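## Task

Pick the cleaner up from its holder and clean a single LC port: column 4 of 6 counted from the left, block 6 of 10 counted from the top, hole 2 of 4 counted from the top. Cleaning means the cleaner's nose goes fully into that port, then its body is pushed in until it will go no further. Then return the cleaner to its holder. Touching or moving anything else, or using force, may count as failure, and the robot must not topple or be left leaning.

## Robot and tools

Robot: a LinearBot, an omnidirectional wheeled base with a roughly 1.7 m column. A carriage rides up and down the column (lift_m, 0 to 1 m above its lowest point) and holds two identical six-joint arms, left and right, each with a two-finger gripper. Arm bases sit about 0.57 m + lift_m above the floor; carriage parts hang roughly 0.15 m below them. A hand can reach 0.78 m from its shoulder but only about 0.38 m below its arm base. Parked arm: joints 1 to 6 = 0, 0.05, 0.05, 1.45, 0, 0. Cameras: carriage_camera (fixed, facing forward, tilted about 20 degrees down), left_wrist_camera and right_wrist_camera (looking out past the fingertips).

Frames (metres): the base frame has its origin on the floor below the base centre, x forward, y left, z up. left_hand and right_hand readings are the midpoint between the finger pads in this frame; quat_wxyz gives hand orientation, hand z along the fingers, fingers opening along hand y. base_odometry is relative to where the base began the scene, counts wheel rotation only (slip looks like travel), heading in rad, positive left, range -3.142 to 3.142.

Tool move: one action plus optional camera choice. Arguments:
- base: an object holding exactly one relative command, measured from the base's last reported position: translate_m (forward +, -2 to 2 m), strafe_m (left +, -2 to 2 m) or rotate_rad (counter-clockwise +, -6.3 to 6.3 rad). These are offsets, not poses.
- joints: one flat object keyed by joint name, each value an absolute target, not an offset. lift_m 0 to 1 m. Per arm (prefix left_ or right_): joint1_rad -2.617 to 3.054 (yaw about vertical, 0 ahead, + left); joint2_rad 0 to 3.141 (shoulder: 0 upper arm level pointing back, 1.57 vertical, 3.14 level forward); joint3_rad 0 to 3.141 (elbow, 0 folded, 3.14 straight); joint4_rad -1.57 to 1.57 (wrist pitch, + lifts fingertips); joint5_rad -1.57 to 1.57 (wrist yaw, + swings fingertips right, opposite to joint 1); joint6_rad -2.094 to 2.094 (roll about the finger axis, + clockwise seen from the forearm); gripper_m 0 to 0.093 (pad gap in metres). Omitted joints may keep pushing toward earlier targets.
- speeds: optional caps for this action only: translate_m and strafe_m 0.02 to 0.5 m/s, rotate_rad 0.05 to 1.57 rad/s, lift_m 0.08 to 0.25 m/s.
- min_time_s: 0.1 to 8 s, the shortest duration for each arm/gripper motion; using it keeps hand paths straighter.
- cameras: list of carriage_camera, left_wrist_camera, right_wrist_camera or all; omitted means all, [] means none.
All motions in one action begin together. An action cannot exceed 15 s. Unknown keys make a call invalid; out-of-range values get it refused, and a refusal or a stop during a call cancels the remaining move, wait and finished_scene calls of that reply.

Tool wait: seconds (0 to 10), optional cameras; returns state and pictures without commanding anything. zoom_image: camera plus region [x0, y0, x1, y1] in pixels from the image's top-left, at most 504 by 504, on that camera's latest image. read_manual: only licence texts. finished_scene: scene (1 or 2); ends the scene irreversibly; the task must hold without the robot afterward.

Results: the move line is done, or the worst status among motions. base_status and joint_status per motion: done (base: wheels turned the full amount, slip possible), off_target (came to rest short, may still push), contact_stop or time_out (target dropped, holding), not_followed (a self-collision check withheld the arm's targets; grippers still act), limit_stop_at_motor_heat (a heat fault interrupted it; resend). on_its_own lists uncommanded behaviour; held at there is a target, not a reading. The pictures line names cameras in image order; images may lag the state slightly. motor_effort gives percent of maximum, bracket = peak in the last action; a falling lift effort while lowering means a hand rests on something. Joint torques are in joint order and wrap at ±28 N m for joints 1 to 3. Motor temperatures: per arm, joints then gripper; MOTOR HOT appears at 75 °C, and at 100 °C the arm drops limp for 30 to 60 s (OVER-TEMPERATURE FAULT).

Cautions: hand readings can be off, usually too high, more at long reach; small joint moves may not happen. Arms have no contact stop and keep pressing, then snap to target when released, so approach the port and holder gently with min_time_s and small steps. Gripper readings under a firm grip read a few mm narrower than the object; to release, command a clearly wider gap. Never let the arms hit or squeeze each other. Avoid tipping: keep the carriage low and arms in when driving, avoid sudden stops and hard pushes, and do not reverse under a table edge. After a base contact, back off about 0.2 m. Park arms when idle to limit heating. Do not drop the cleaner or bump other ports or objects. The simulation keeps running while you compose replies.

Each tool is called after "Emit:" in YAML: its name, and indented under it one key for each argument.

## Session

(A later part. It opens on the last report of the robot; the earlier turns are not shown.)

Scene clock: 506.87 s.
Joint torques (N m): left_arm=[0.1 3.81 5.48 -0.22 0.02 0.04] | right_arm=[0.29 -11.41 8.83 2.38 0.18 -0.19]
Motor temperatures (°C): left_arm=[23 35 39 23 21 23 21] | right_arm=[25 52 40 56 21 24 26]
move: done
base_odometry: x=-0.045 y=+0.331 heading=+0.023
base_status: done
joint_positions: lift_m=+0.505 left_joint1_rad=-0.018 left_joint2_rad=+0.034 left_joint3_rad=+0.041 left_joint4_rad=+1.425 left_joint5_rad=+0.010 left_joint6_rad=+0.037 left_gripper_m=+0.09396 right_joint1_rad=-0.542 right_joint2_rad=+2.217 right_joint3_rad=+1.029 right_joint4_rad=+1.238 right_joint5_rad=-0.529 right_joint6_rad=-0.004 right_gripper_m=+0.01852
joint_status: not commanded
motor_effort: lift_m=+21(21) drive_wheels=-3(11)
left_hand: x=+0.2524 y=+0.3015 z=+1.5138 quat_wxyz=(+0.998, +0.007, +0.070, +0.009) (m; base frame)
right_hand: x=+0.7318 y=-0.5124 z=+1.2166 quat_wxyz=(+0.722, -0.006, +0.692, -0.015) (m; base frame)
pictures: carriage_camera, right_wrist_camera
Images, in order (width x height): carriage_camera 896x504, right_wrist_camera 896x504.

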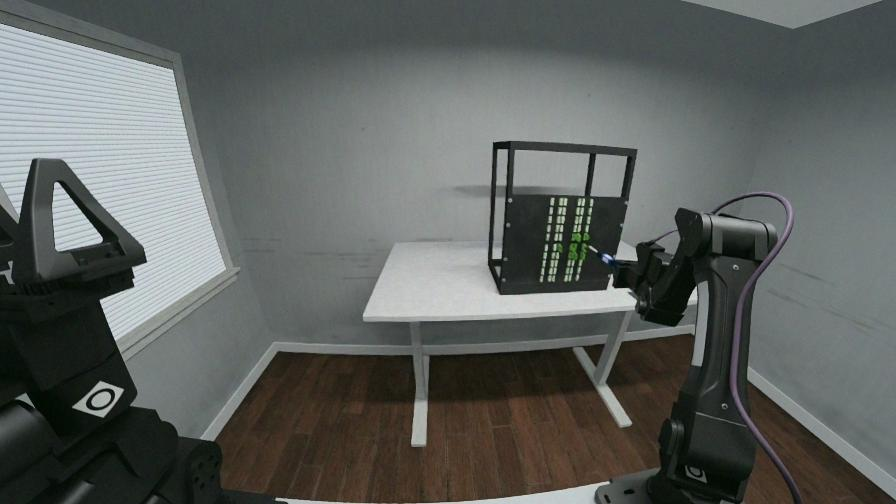

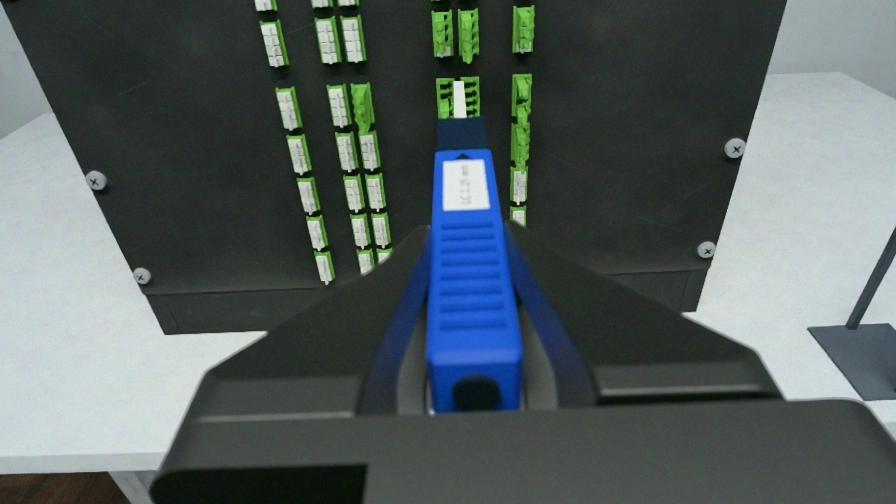

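Emit:
move:
  joints: {"right_joint5_rad": -0.554, "lift_m": 0.475}
  speeds: {"lift_m": 0.1}
  min_time_s: 1
  cameras: []

Emit:
move:
  joints: {"left_joint1_rad": -0.9, "left_joint2_rad": 2.327, "left_joint3_rad": 1.315, "left_joint4_rad": 1.419, "left_joint5_rad": 0.1, "left_joint6_rad": 0}
  min_time_s: 4.5
  cameras: ["left_wrist_camera", "right_wrist_camera"]

Emit:
zoom_image:
  camera: "right_wrist_camera"
  region: [400, 0, 560, 160]

Scene clock: 577.30 s.
Joint torques (N m): left_arm=[0.06 3.93 5.49 -0.21 0.02 0.08] | right_arm=[0.24 -11.54 8.64 2.43 -0.15 -0.18]
Motor temperatures (°C): left_arm=[23 34 39 23 21 23 21] | right_arm=[25 52 40 57 21 24 26]
move: done
base_odometry: x=-0.045 y=+0.331 heading=+0.023
base_status: not commanded
joint_positions: lift_m=+0.475 left_joint1_rad=-0.018 left_joint2_rad=+0.034 left_joint3_rad=+0.041 left_joint4_rad=+1.425 left_joint5_rad=+0.010 left_joint6_rad=+0.037 left_gripper_m=+0.09396 right_joint1_rad=-0.542 right_joint2_rad=+2.219 right_joint3_rad=+1.031 right_joint4_rad=+1.233 right_joint5_rad=-0.538 right_joint6_rad=-0.004 right_gripper_m=+0.01852
joint_status: all done
motor_effort: lift_m=+22(23) drive_wheels=-2(2)
left_hand: x=+0.2524 y=+0.3015 z=+1.4835 quat_wxyz=(+0.998, +0.007, +0.070, +0.009) (m; base frame)
right_hand: x=+0.7322 y=-0.5111 z=+1.1849 quat_wxyz=(+0.720, -0.008, +0.693, -0.011) (m; base frame)
pictures: none
No camera images: "cameras" was empty.

Scene clock: 582.10 s.
Joint torques (N m): left_arm=[-0.38 -11.22 7.15 2.08 0.17 -0.05] | right_arm=[0.24 -11.66 8.62 2.42 -0.12 -0.19]
Motor temperatures (°C): left_arm=[23 35 39 23 21 23 21] | right_arm=[25 53 40 59 21 24 27]
move: done
base_odometry: x=-0.045 y=+0.331 heading=+0.023
base_status: not commanded
joint_positions: lift_m=+0.475 left_joint1_rad=-0.895 left_joint2_rad=+2.299 left_joint3_rad=+1.297 left_joint4_rad=+1.424 left_joint5_rad=+0.089 left_joint6_rad=+0.009 left_gripper_m=+0.09396 right_joint1_rad=-0.542 right_joint2_rad=+2.219 right_joint3_rad=+1.031 right_joint4_rad=+1.233 right_joint5_rad=-0.540 right_joint6_rad=-0.004 right_gripper_m=+0.01852
joint_status: all done
motor_effort: lift_m=+22(23) drive_wheels=-2(2)
left_hand: x=+0.5821 y=-0.1753 z=+1.2927 quat_wxyz=(+0.747, +0.270, +0.472, -0.381) (m; base frame)
right_hand: x=+0.7323 y=-0.5108 z=+1.1849 quat_wxyz=(+0.720, -0.009, +0.693, -0.010) (m; base frame)
pictures: left_wrist_camera, right_wrist_camera
Images, in order (width x height): left_wrist_camera 896x504, right_wrist_camera 896x504.

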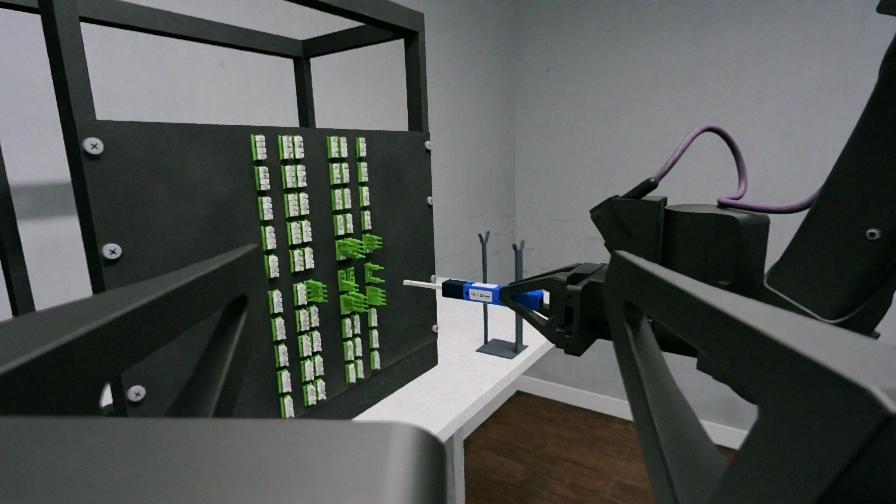

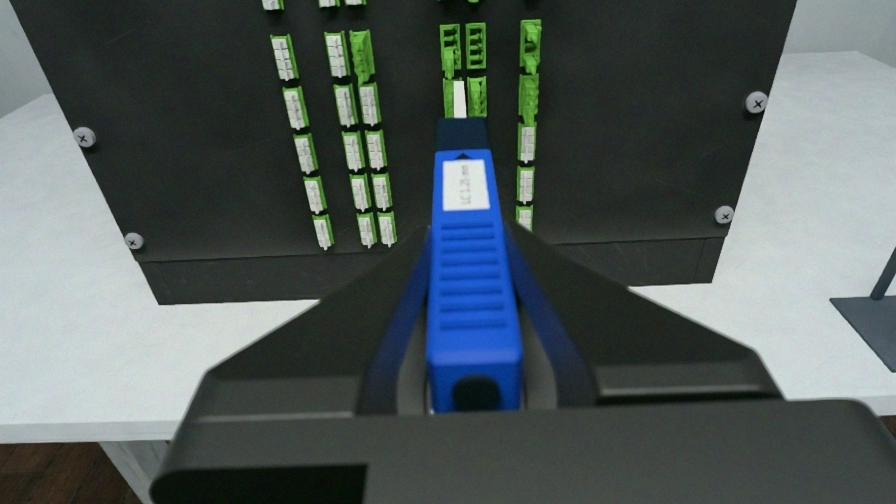

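Scaled by 3.150 from the camera's 896x504 image, which has a finer 1280x720 frame.

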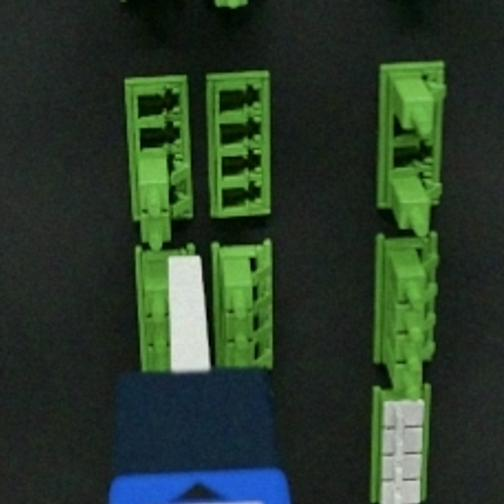

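Emit:
zoom_image:
  camera: "left_wrist_camera"
  region: [320, 210, 500, 340]

Emit:
zoom_image:
  camera: "left_wrist_camera"
  region: [325, 225, 425, 325]

Scaled by 2.800 from the camera's 896x504 image, which has a finer 1280x720 frame.

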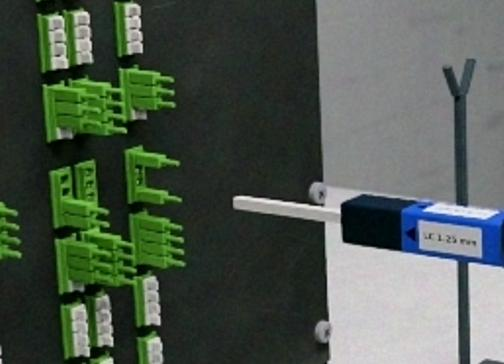

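Scaled by 5.040 from the camera's 896x504 image, which has a finer 1280x720 frame.

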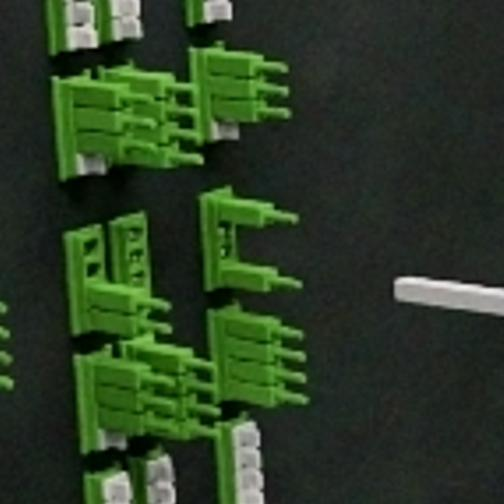

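Emit:
move:
  base: {"strafe_m": 0.005}
  speeds: {"strafe_m": 0.03}
  cameras: ["left_wrist_camera", "right_wrist_camera"]

Emit:
zoom_image:
  camera: "right_wrist_camera"
  region: [400, 0, 560, 160]

Emit:
zoom_image:
  camera: "left_wrist_camera"
  region: [320, 210, 500, 340]

Scene clock: 606.83 s.
Joint torques (N m): left_arm=[-0.28 -11.26 7.16 2.09 0.15 -0.05] | right_arm=[0.09 -11.51 8.61 2.41 -0.1 -0.19]
Motor temperatures (°C): left_arm=[23 43 41 28 21 23 21] | right_arm=[25 56 42 63 21 24 27]
move: done
base_odometry: x=-0.045 y=+0.336 heading=+0.023
base_status: done
joint_positions: lift_m=+0.475 left_joint1_rad=-0.896 left_joint2_rad=+2.299 left_joint3_rad=+1.297 left_joint4_rad=+1.424 left_joint5_rad=+0.090 left_joint6_rad=+0.008 left_gripper_m=+0.09396 right_joint1_rad=-0.541 right_joint2_rad=+2.219 right_joint3_rad=+1.031 right_joint4_rad=+1.233 right_joint5_rad=-0.542 right_joint6_rad=-0.004 right_gripper_m=+0.01852
joint_status: not commanded
motor_effort: lift_m=+22(23) drive_wheels=+1(10)
left_hand: x=+0.5816 y=-0.1756 z=+1.2927 quat_wxyz=(+0.747, +0.271, +0.472, -0.382) (m; base frame)
right_hand: x=+0.7325 y=-0.5099 z=+1.1849 quat_wxyz=(+0.720, -0.010, +0.693, -0.009) (m; base frame)
pictures: left_wrist_camera, right_wrist_camera
Images, in order (width x height): left_wrist_camera 896x504, right_wrist_camera 896x504.

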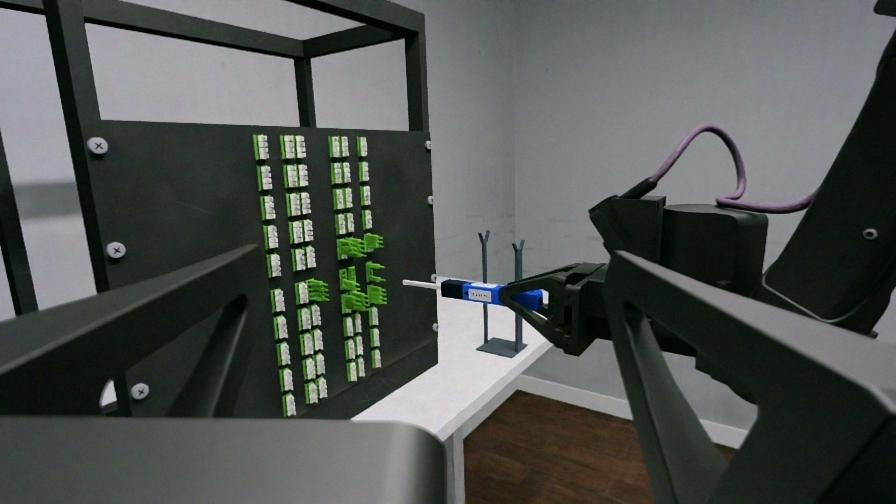

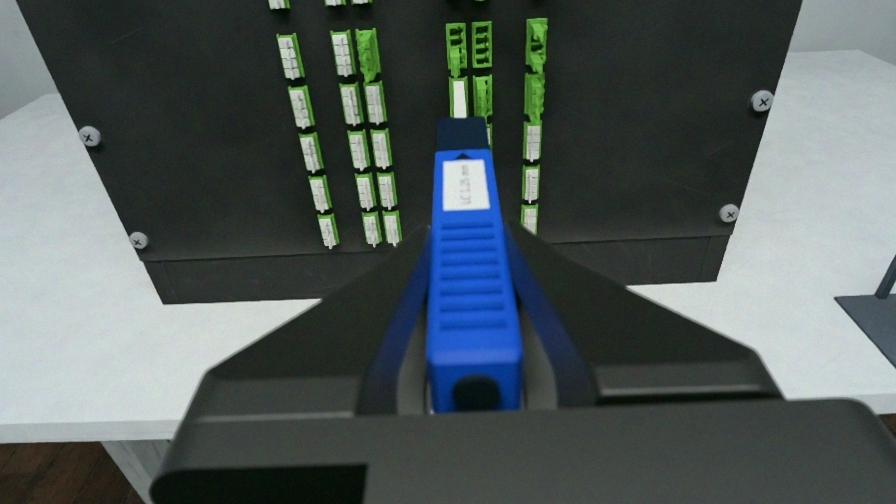

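Scaled by 3.150 from the camera's 896x504 image, which has a finer 1280x720 frame.

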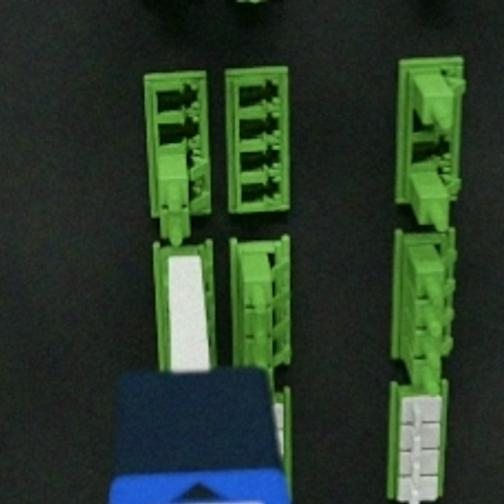

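Scaled by 2.800 from the camera's 896x504 image, which has a finer 1280x720 frame.

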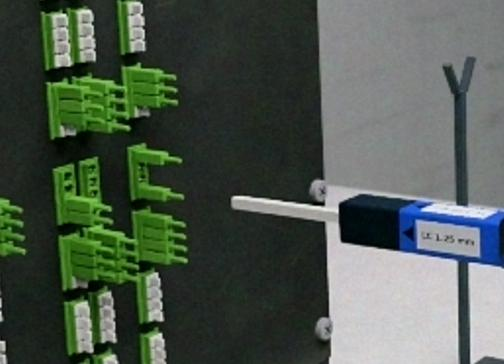

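Emit:
move:
  base: {"translate_m": 0.03}
  speeds: {"translate_m": 0.05}
  cameras: ["left_wrist_camera", "right_wrist_camera"]

Emit:
zoom_image:
  camera: "right_wrist_camera"
  region: [400, 0, 560, 160]

Emit:
zoom_image:
  camera: "left_wrist_camera"
  region: [320, 210, 500, 340]

Scene clock: 620.37 s.
Joint torques (N m): left_arm=[-0.27 -11.14 7.12 2.08 0.13 -0.07] | right_arm=[0.13 -11.62 8.62 2.42 -0.11 -0.19]
Motor temperatures (°C): left_arm=[23 45 42 29 21 23 21] | right_arm=[25 56 42 64 21 24 27]
move: done
base_odometry: x=-0.015 y=+0.337 heading=+0.023
base_status: done
joint_positions: lift_m=+0.475 left_joint1_rad=-0.897 left_joint2_rad=+2.299 left_joint3_rad=+1.297 left_joint4_rad=+1.424 left_joint5_rad=+0.091 left_joint6_rad=+0.008 left_gripper_m=+0.09396 right_joint1_rad=-0.541 right_joint2_rad=+2.219 right_joint3_rad=+1.031 right_joint4_rad=+1.233 right_joint5_rad=-0.542 right_joint6_rad=-0.004 right_gripper_m=+0.01852
joint_status: not commanded
motor_effort: lift_m=+22(23) drive_wheels=-5(9)
left_hand: x=+0.5808 y=-0.1762 z=+1.2927 quat_wxyz=(+0.746, +0.272, +0.471, -0.383) (m; base frame)
right_hand: x=+0.7325 y=-0.5098 z=+1.1849 quat_wxyz=(+0.720, -0.010, +0.693, -0.009) (m; base frame)
pictures: left_wrist_camera, right_wrist_camera
Images, in order (width x height): left_wrist_camera 896x504, right_wrist_camera 896x504.

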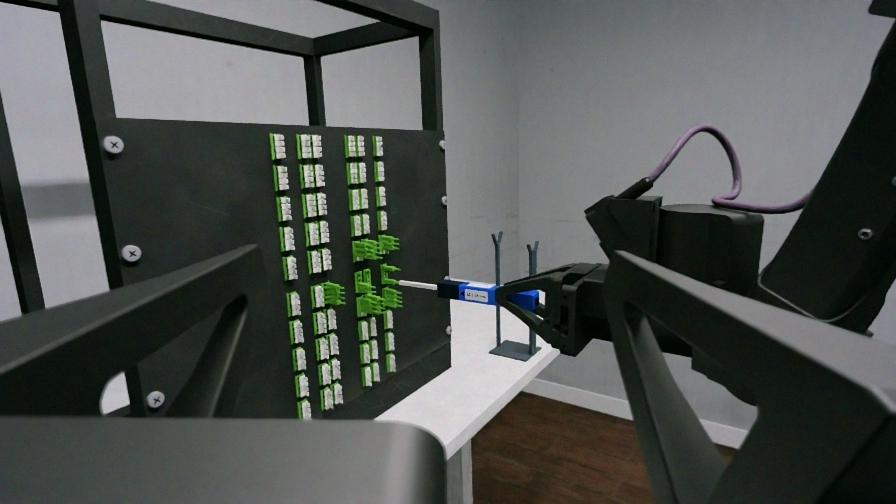

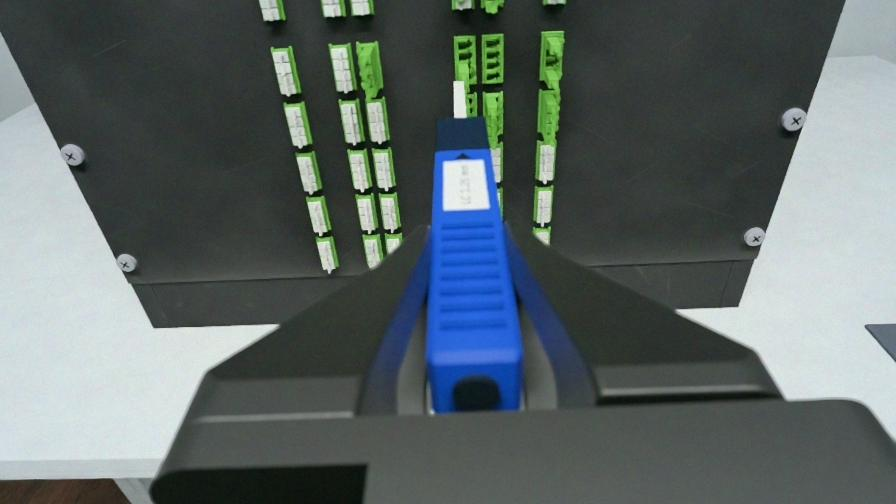

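Scaled by 3.150 from the camera's 896x504 image, which has a finer 1280x720 frame.

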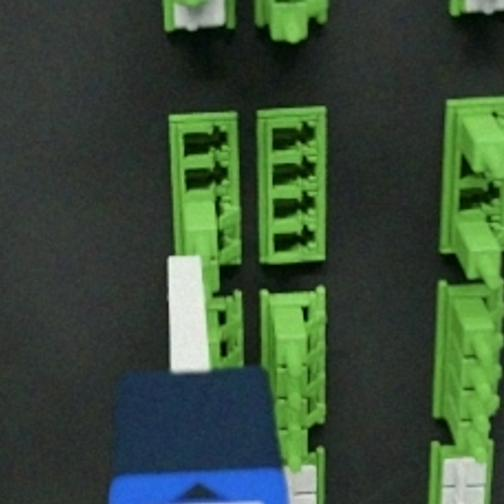

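Scaled by 2.800 from the camera's 896x504 image, which has a finer 1280x720 frame.

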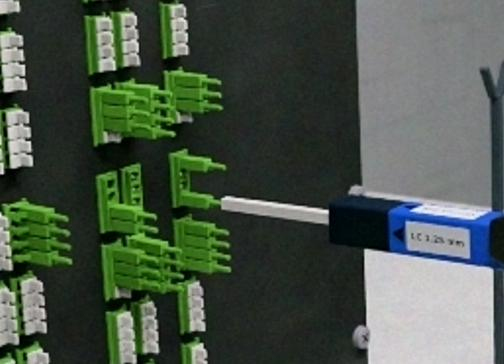

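Emit:
zoom_image:
  camera: "left_wrist_camera"
  region: [345, 250, 445, 320]

Emit:
zoom_image:
  camera: "right_wrist_camera"
  region: [430, 20, 520, 120]

Scaled by 5.040 from the camera's 896x504 image, which has a finer 1280x720 frame.

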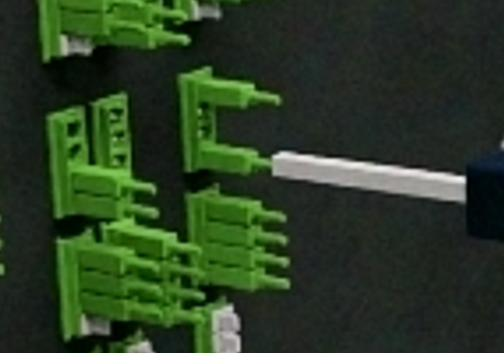

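Scaled by 5.040 from the camera's 896x504 image, which has a finer 1280x720 frame.

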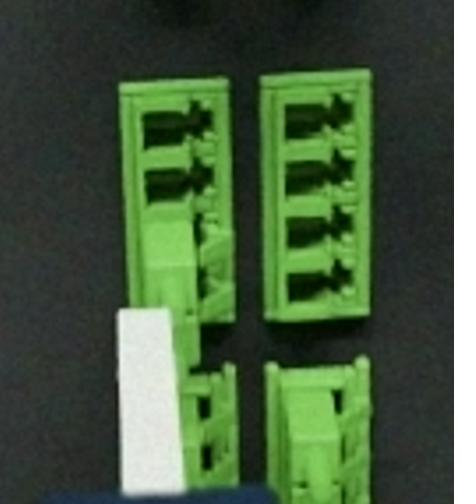

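Emit:
zoom_image:
  camera: "right_wrist_camera"
  region: [40, 130, 200, 340]

Emit:
zoom_image:
  camera: "right_wrist_camera"
  region: [680, 90, 840, 320]

Scaled by 2.400 from the camera's 896x504 image, which has a finer 1280x720 frame.

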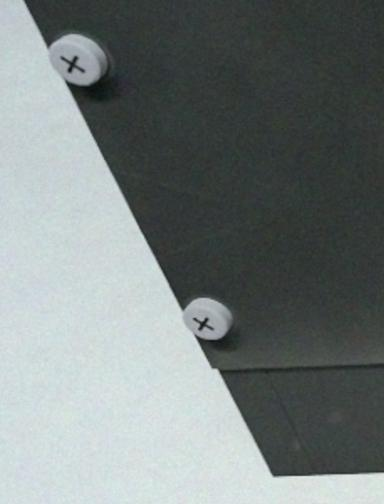

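Scaled by 2.191 from the camera's 896x504 image, which has a finer 1280x720 frame.

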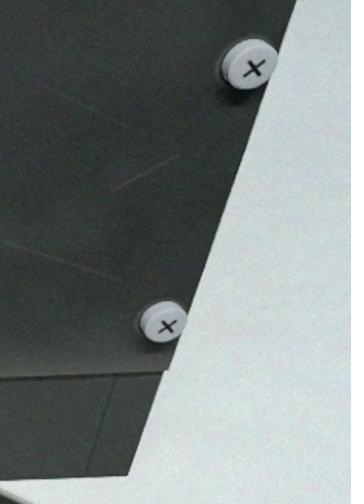

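Emit:
move:
  base: {"strafe_m": -0.003}
  speeds: {"strafe_m": 0.02}
  cameras: ["right_wrist_camera"]

Emit:
zoom_image:
  camera: "right_wrist_camera"
  region: [430, 20, 520, 120]

Emit:
wait:
  seconds: 0.5
  cameras: ["right_wrist_camera"]

Emit:
zoom_image:
  camera: "right_wrist_camera"
  region: [430, 20, 520, 120]

Scene clock: 675.47 s.
Joint torques (N m): left_arm=[-0.05 -11.22 7.09 2.06 0.15 -0.07] | right_arm=[0.38 -11.7 8.62 2.4 -0.06 -0.19]
Motor temperatures (°C): left_arm=[23 49 43 31 21 23 21] | right_arm=[25 58 43 66 21 24 27]
move: done
base_odometry: x=-0.015 y=+0.334 heading=+0.024
base_status: done
joint_positions: lift_m=+0.475 left_joint1_rad=-0.898 left_joint2_rad=+2.299 left_joint3_rad=+1.297 left_joint4_rad=+1.424 left_joint5_rad=+0.091 left_joint6_rad=+0.008 left_gripper_m=+0.09396 right_joint1_rad=-0.543 right_joint2_rad=+2.219 right_joint3_rad=+1.031 right_joint4_rad=+1.235 right_joint5_rad=-0.543 right_joint6_rad=-0.004 right_gripper_m=+0.01852
joint_status: not commanded
motor_effort: lift_m=+22(23) drive_wheels=-3(11)
left_hand: x=+0.5802 y=-0.1767 z=+1.2927 quat_wxyz=(+0.746, +0.272, +0.471, -0.384) (m; base frame)
right_hand: x=+0.7320 y=-0.5108 z=+1.1852 quat_wxyz=(+0.721, -0.010, +0.693, -0.010) (m; base frame)
pictures: right_wrist_camera
Images, in order (width x height): right_wrist_camera 896x504.

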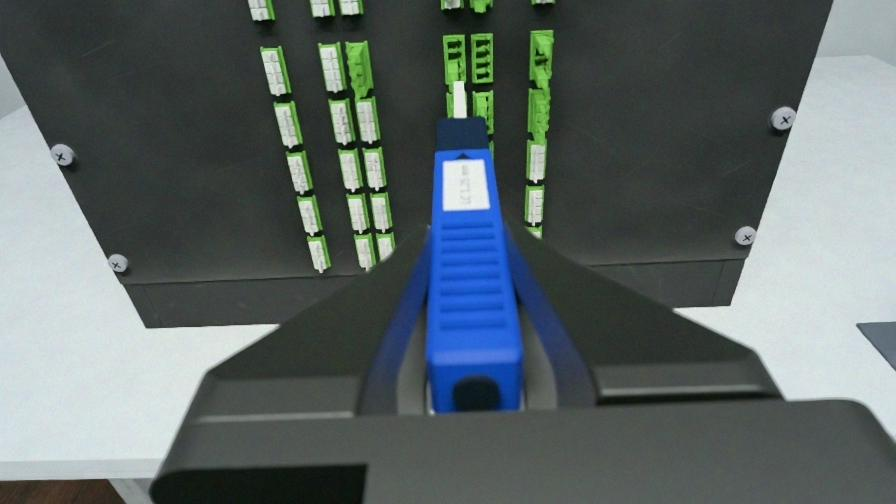

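Scaled by 5.040 from the camera's 896x504 image, which has a finer 1280x720 frame.

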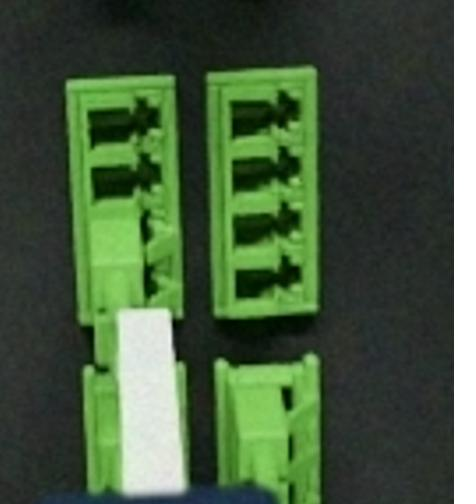

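Scene clock: 675.97 s.
Joint torques (N m): left_arm=[-0.1 -11.25 7.1 2.08 0.14 -0.04] | right_arm=[0.38 -11.71 8.62 2.44 -0.08 -0.19]
Motor temperatures (°C): left_arm=[23 49 43 31 21 23 21] | right_arm=[25 58 43 66 21 24 27]
base_odometry: x=-0.015 y=+0.334 heading=+0.024
base_status: done
joint_positions: lift_m=+0.475 left_joint1_rad=-0.898 left_joint2_rad=+2.299 left_joint3_rad=+1.297 left_joint4_rad=+1.424 left_joint5_rad=+0.091 left_joint6_rad=+0.008 left_gripper_m=+0.09396 right_joint1_rad=-0.543 right_joint2_rad=+2.219 right_joint3_rad=+1.031 right_joint4_rad=+1.235 right_joint5_rad=-0.543 right_joint6_rad=-0.004 right_gripper_m=+0.01852
joint_status: not commanded
motor_effort: lift_m=+22(23) drive_wheels=+3(11)
left_hand: x=+0.5802 y=-0.1767 z=+1.2927 quat_wxyz=(+0.746, +0.272, +0.471, -0.384) (m; base frame)
right_hand: x=+0.7320 y=-0.5108 z=+1.1852 quat_wxyz=(+0.721, -0.010, +0.693, -0.010) (m; base frame)
wait: 0.50 s; at rest by 0.27 s
pictures: right_wrist_camera
Images, in order (width x height): right_wrist_camera 896x504.

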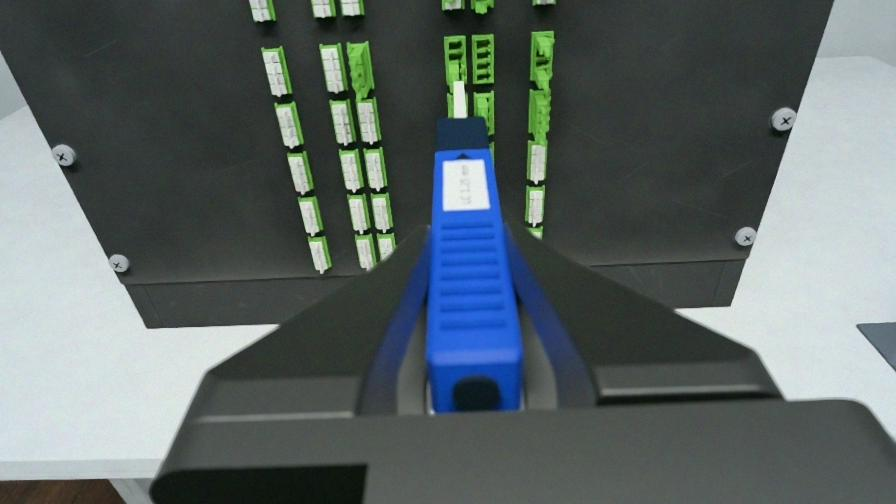

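Scaled by 5.040 from the camera's 896x504 image, which has a finer 1280x720 frame.

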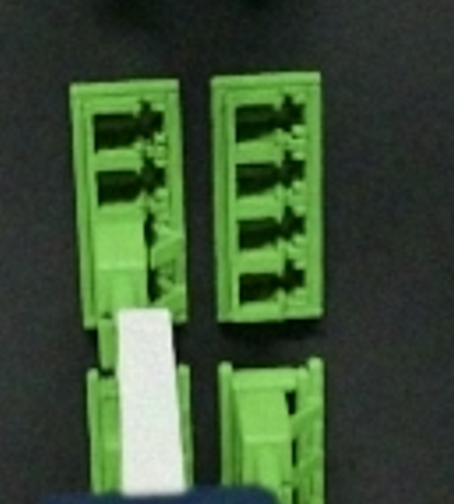

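Emit:
move:
  base: {"translate_m": 0.02}
  speeds: {"translate_m": 0.04}
  cameras: []

Emit:
wait:
  seconds: 0.4
  cameras: ["right_wrist_camera", "left_wrist_camera"]

Emit:
zoom_image:
  camera: "right_wrist_camera"
  region: [430, 20, 520, 120]

Emit:
zoom_image:
  camera: "left_wrist_camera"
  region: [345, 250, 445, 320]

Scene clock: 696.63 s.
Joint torques (N m): left_arm=[0.02 -11.21 7.06 2.05 0.13 -0.06] | right_arm=[0.38 -11.63 8.64 2.39 -0.06 -0.18]
Motor temperatures (°C): left_arm=[23 49 44 32 21 23 21] | right_arm=[25 58 43 65 21 24 27]
move: done
base_odometry: x=+0.005 y=+0.335 heading=+0.024
base_status: done
joint_positions: lift_m=+0.475 left_joint1_rad=-0.899 left_joint2_rad=+2.299 left_joint3_rad=+1.297 left_joint4_rad=+1.424 left_joint5_rad=+0.092 left_joint6_rad=+0.008 left_gripper_m=+0.09396 right_joint1_rad=-0.543 right_joint2_rad=+2.219 right_joint3_rad=+1.031 right_joint4_rad=+1.235 right_joint5_rad=-0.543 right_joint6_rad=-0.004 right_gripper_m=+0.01852
joint_status: not commanded
motor_effort: lift_m=+22(23) drive_wheels=-5(13)
left_hand: x=+0.5799 y=-0.1769 z=+1.2927 quat_wxyz=(+0.746, +0.272, +0.471, -0.384) (m; base frame)
right_hand: x=+0.7320 y=-0.5108 z=+1.1852 quat_wxyz=(+0.721, -0.010, +0.693, -0.010) (m; base frame)
pictures: none
No camera images: "cameras" was empty.

Scene clock: 697.03 s.
Joint torques (N m): left_arm=[-0.03 -11.19 7.05 2.09 0.14 -0.07] | right_arm=[0.39 -11.62 8.68 2.41 -0.08 -0.18]
Motor temperatures (°C): left_arm=[23 49 44 32 21 23 21] | right_arm=[25 58 43 65 21 24 27]
base_odometry: x=+0.005 y=+0.335 heading=+0.024
base_status: done
joint_positions: lift_m=+0.475 left_joint1_rad=-0.899 left_joint2_rad=+2.299 left_joint3_rad=+1.297 left_joint4_rad=+1.424 left_joint5_rad=+0.092 left_joint6_rad=+0.008 left_gripper_m=+0.09396 right_joint1_rad=-0.543 right_joint2_rad=+2.219 right_joint3_rad=+1.031 right_joint4_rad=+1.235 right_joint5_rad=-0.543 right_joint6_rad=-0.004 right_gripper_m=+0.01852
joint_status: not commanded
motor_effort: lift_m=+22(23) drive_wheels=-5(13)
left_hand: x=+0.5799 y=-0.1769 z=+1.2927 quat_wxyz=(+0.746, +0.272, +0.471, -0.384) (m; base frame)
right_hand: x=+0.7320 y=-0.5108 z=+1.1852 quat_wxyz=(+0.721, -0.010, +0.693, -0.010) (m; base frame)
wait: 0.40 s; at rest by 0.27 s
pictures: left_wrist_camera, right_wrist_camera
Images, in order (width x height): left_wrist_camera 896x504, right_wrist_camera 896x504.

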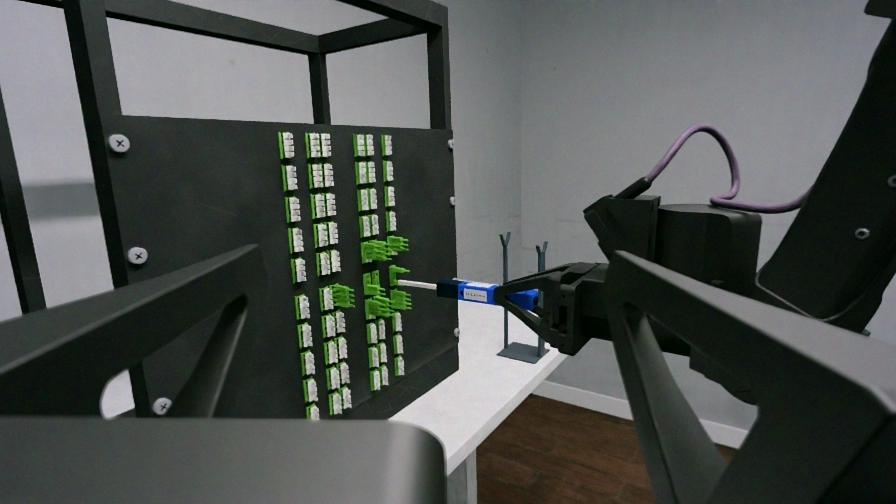

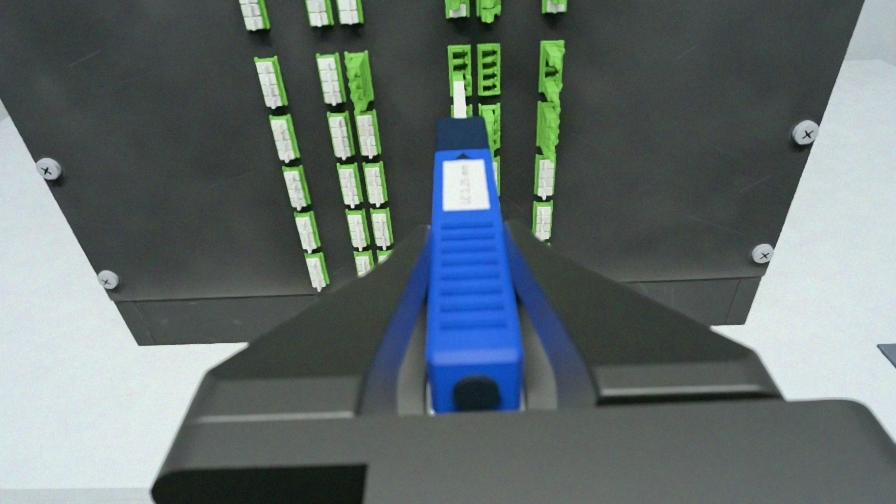

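Scaled by 5.040 from the camera's 896x504 image, which has a finer 1280x720 frame.

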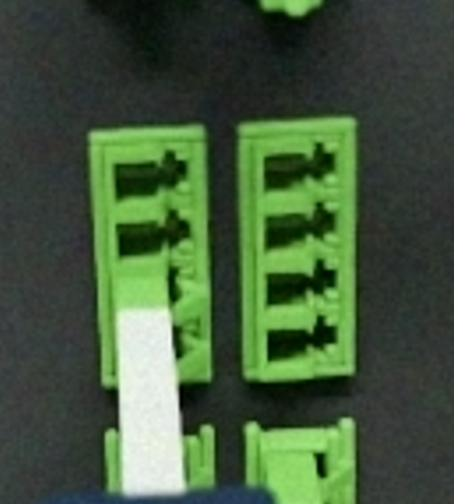

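Scaled by 5.040 from the camera's 896x504 image, which has a finer 1280x720 frame.

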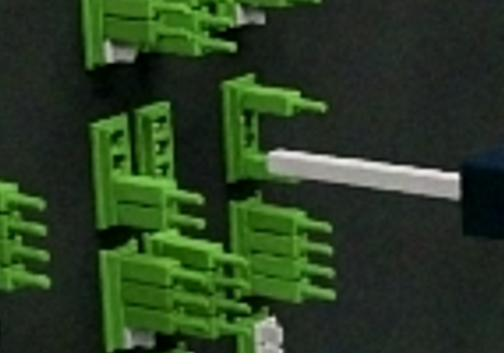

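Emit:
zoom_image:
  camera: "left_wrist_camera"
  region: [355, 265, 405, 300]

Emit:
zoom_image:
  camera: "left_wrist_camera"
  region: [395, 265, 445, 300]

Scaled by 10.080 from the camera's 896x504 image, which has a finer 1280x720 frame.

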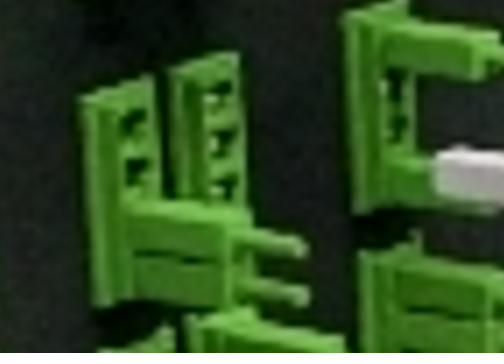

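Scaled by 10.080 from the camera's 896x504 image, which has a finer 1280x720 frame.

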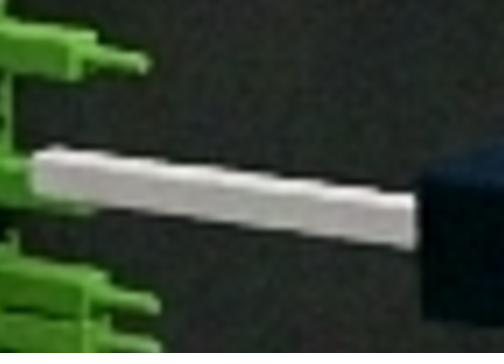

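Emit:
move:
  joints: {"right_joint4_rad": 1.263, "lift_m": 0.467}
  speeds: {"lift_m": 0.08}
  min_time_s: 0.8
  cameras: ["right_wrist_camera", "left_wrist_camera"]

Emit:
zoom_image:
  camera: "left_wrist_camera"
  region: [355, 265, 405, 300]

Emit:
zoom_image:
  camera: "left_wrist_camera"
  region: [395, 265, 445, 300]

Emit:
zoom_image:
  camera: "right_wrist_camera"
  region: [430, 20, 520, 120]

Scene clock: 789.40 s.
Joint torques (N m): left_arm=[0.06 -11.97 6.52 2.08 0.12 -0.03] | right_arm=[0.38 -11.74 8.61 2.5 -0.09 -0.18]
Motor temperatures (°C): left_arm=[23 52 45 34 21 23 21] | right_arm=[25 58 43 66 21 24 28]
move: done
base_odometry: x=+0.005 y=+0.335 heading=+0.024
base_status: not commanded
joint_positions: lift_m=+0.467 left_joint1_rad=-0.899 left_joint2_rad=+2.307 left_joint3_rad=+1.303 left_joint4_rad=+1.425 left_joint5_rad=+0.092 left_joint6_rad=+0.008 left_gripper_m=+0.09396 right_joint1_rad=-0.543 right_joint2_rad=+2.221 right_joint3_rad=+1.031 right_joint4_rad=+1.239 right_joint5_rad=-0.543 right_joint6_rad=-0.004 right_gripper_m=+0.01852
joint_status: all done
motor_effort: lift_m=+22(23) drive_wheels=+4(5)
left_hand: x=+0.5807 y=-0.1779 z=+1.2831 quat_wxyz=(+0.746, +0.272, +0.471, -0.384) (m; base frame)
right_hand: x=+0.7320 y=-0.5108 z=+1.1770 quat_wxyz=(+0.722, -0.010, +0.692, -0.010) (m; base frame)
pictures: left_wrist_camera, right_wrist_camera
Images, in order (width x height): left_wrist_camera 896x504, right_wrist_camera 896x504.

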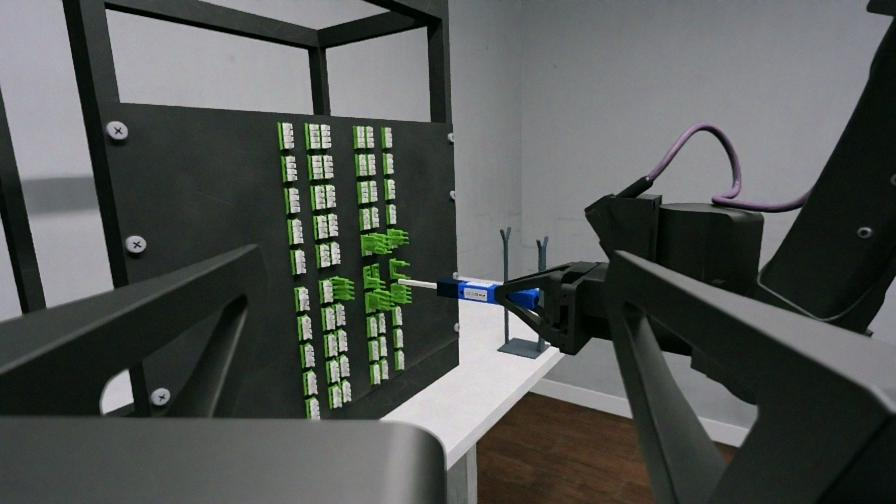

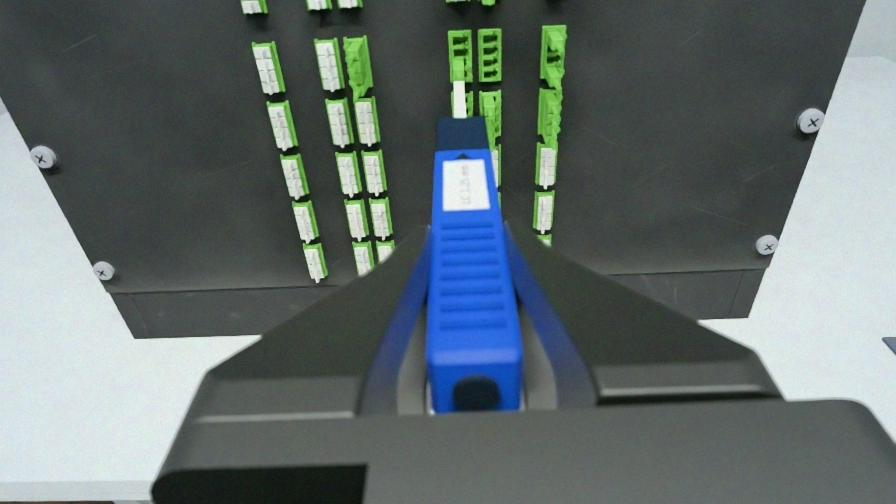

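Scaled by 10.080 from the camera's 896x504 image, which has a finer 1280x720 frame.

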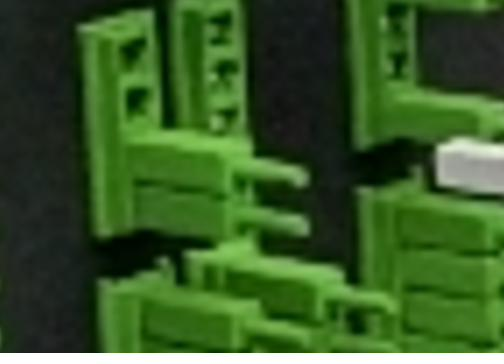

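Scaled by 10.080 from the camera's 896x504 image, which has a finer 1280x720 frame.

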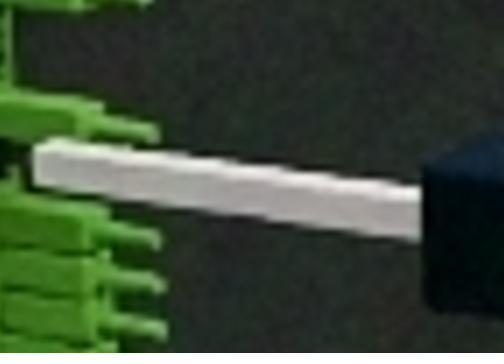

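Scaled by 5.040 from the camera's 896x504 image, which has a finer 1280x720 frame.

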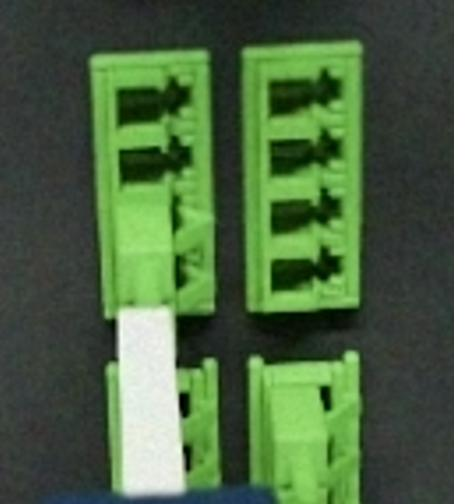

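Emit:
move:
  joints: {"right_joint4_rad": 1.270, "lift_m": 0.468}
  speeds: {"lift_m": 0.08}
  min_time_s: 0.8
  cameras: []

Emit:
move:
  joints: {"right_joint4_rad": 1.254}
  min_time_s: 0.3
  cameras: ["right_wrist_camera", "left_wrist_camera"]

Emit:
zoom_image:
  camera: "left_wrist_camera"
  region: [355, 265, 405, 300]

Emit:
zoom_image:
  camera: "left_wrist_camera"
  region: [395, 265, 445, 300]

Emit:
zoom_image:
  camera: "right_wrist_camera"
  region: [430, 20, 520, 120]

Scene clock: 800.50 s.
Joint torques (N m): left_arm=[-0.09 -11.96 6.65 2.06 0.12 -0.04] | right_arm=[0.39 -11.86 8.61 2.51 -0.08 -0.19]
Motor temperatures (°C): left_arm=[23 52 44 35 21 23 21] | right_arm=[25 56 43 65 21 24 28]
move: done
base_odometry: x=+0.005 y=+0.335 heading=+0.024
base_status: not commanded
joint_positions: lift_m=+0.468 left_joint1_rad=-0.899 left_joint2_rad=+2.307 left_joint3_rad=+1.304 left_joint4_rad=+1.426 left_joint5_rad=+0.092 left_joint6_rad=+0.008 left_gripper_m=+0.09396 right_joint1_rad=-0.543 right_joint2_rad=+2.221 right_joint3_rad=+1.031 right_joint4_rad=+1.244 right_joint5_rad=-0.543 right_joint6_rad=-0.004 right_gripper_m=+0.01852
joint_status: all done
motor_effort: lift_m=+22(24) drive_wheels=-4(5)
left_hand: x=+0.5807 y=-0.1779 z=+1.2843 quat_wxyz=(+0.746, +0.272, +0.471, -0.384) (m; base frame)
right_hand: x=+0.7319 y=-0.5108 z=+1.1792 quat_wxyz=(+0.723, -0.011, +0.691, -0.011) (m; base frame)
pictures: none
No camera images: "cameras" was empty.

Scene clock: 801.10 s.
Joint torques (N m): left_arm=[-0.08 -12.05 6.57 2.07 0.14 -0.05] | right_arm=[0.39 -11.88 8.58 2.34 -0.08 -0.19]
Motor temperatures (°C): left_arm=[23 52 44 35 21 23 21] | right_arm=[25 56 43 65 21 24 28]
move: done
base_odometry: x=+0.005 y=+0.335 heading=+0.024
base_status: not commanded
joint_positions: lift_m=+0.468 left_joint1_rad=-0.899 left_joint2_rad=+2.307 left_joint3_rad=+1.304 left_joint4_rad=+1.426 left_joint5_rad=+0.092 left_joint6_rad=+0.008 left_gripper_m=+0.09396 right_joint1_rad=-0.543 right_joint2_rad=+2.221 right_joint3_rad=+1.031 right_joint4_rad=+1.244 right_joint5_rad=-0.543 right_joint6_rad=-0.004 right_gripper_m=+0.01852
joint_status: all done
motor_effort: lift_m=+22(22) drive_wheels=-4(4)
left_hand: x=+0.5807 y=-0.1779 z=+1.2843 quat_wxyz=(+0.746, +0.272, +0.471, -0.384) (m; base frame)
right_hand: x=+0.7319 y=-0.5108 z=+1.1792 quat_wxyz=(+0.723, -0.011, +0.691, -0.011) (m; base frame)
pictures: left_wrist_camera, right_wrist_camera
Images, in order (width x height): left_wrist_camera 896x504, right_wrist_camera 896x504.

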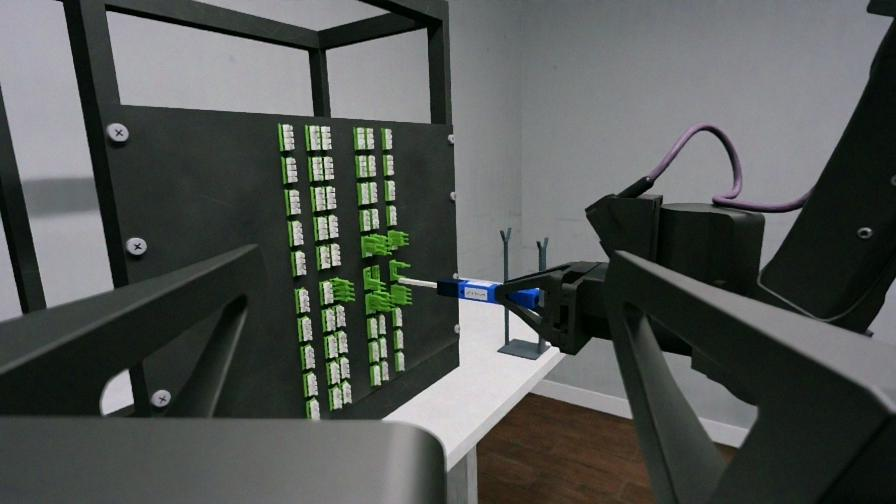

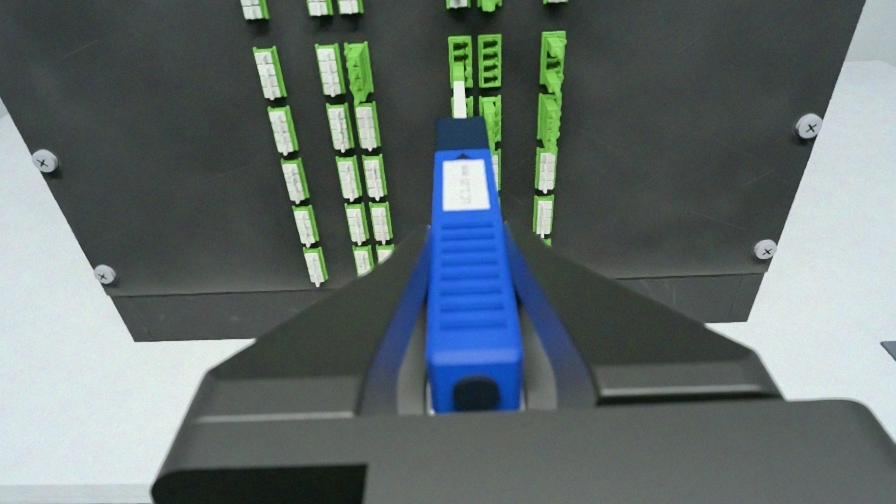

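Scaled by 10.080 from the camera's 896x504 image, which has a finer 1280x720 frame.

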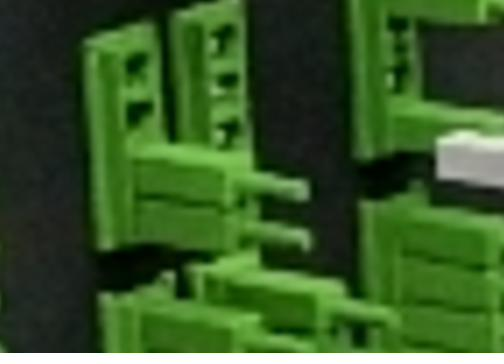

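Scaled by 10.080 from the camera's 896x504 image, which has a finer 1280x720 frame.

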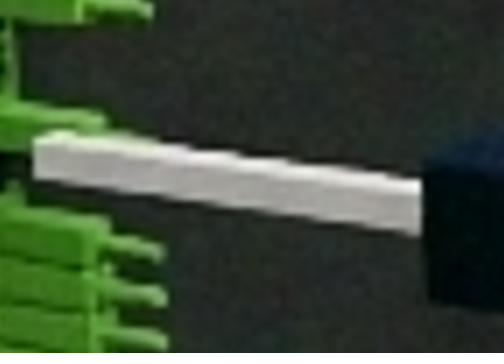

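Scaled by 5.040 from the camera's 896x504 image, which has a finer 1280x720 frame.

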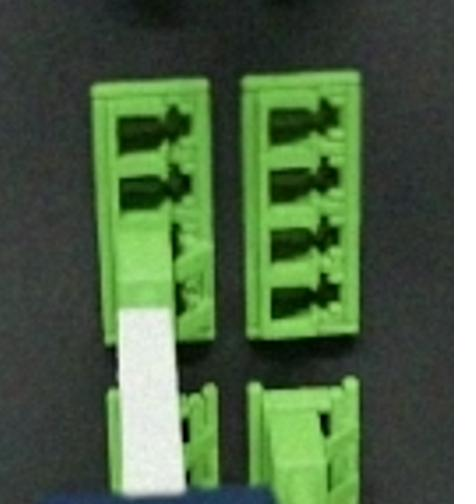

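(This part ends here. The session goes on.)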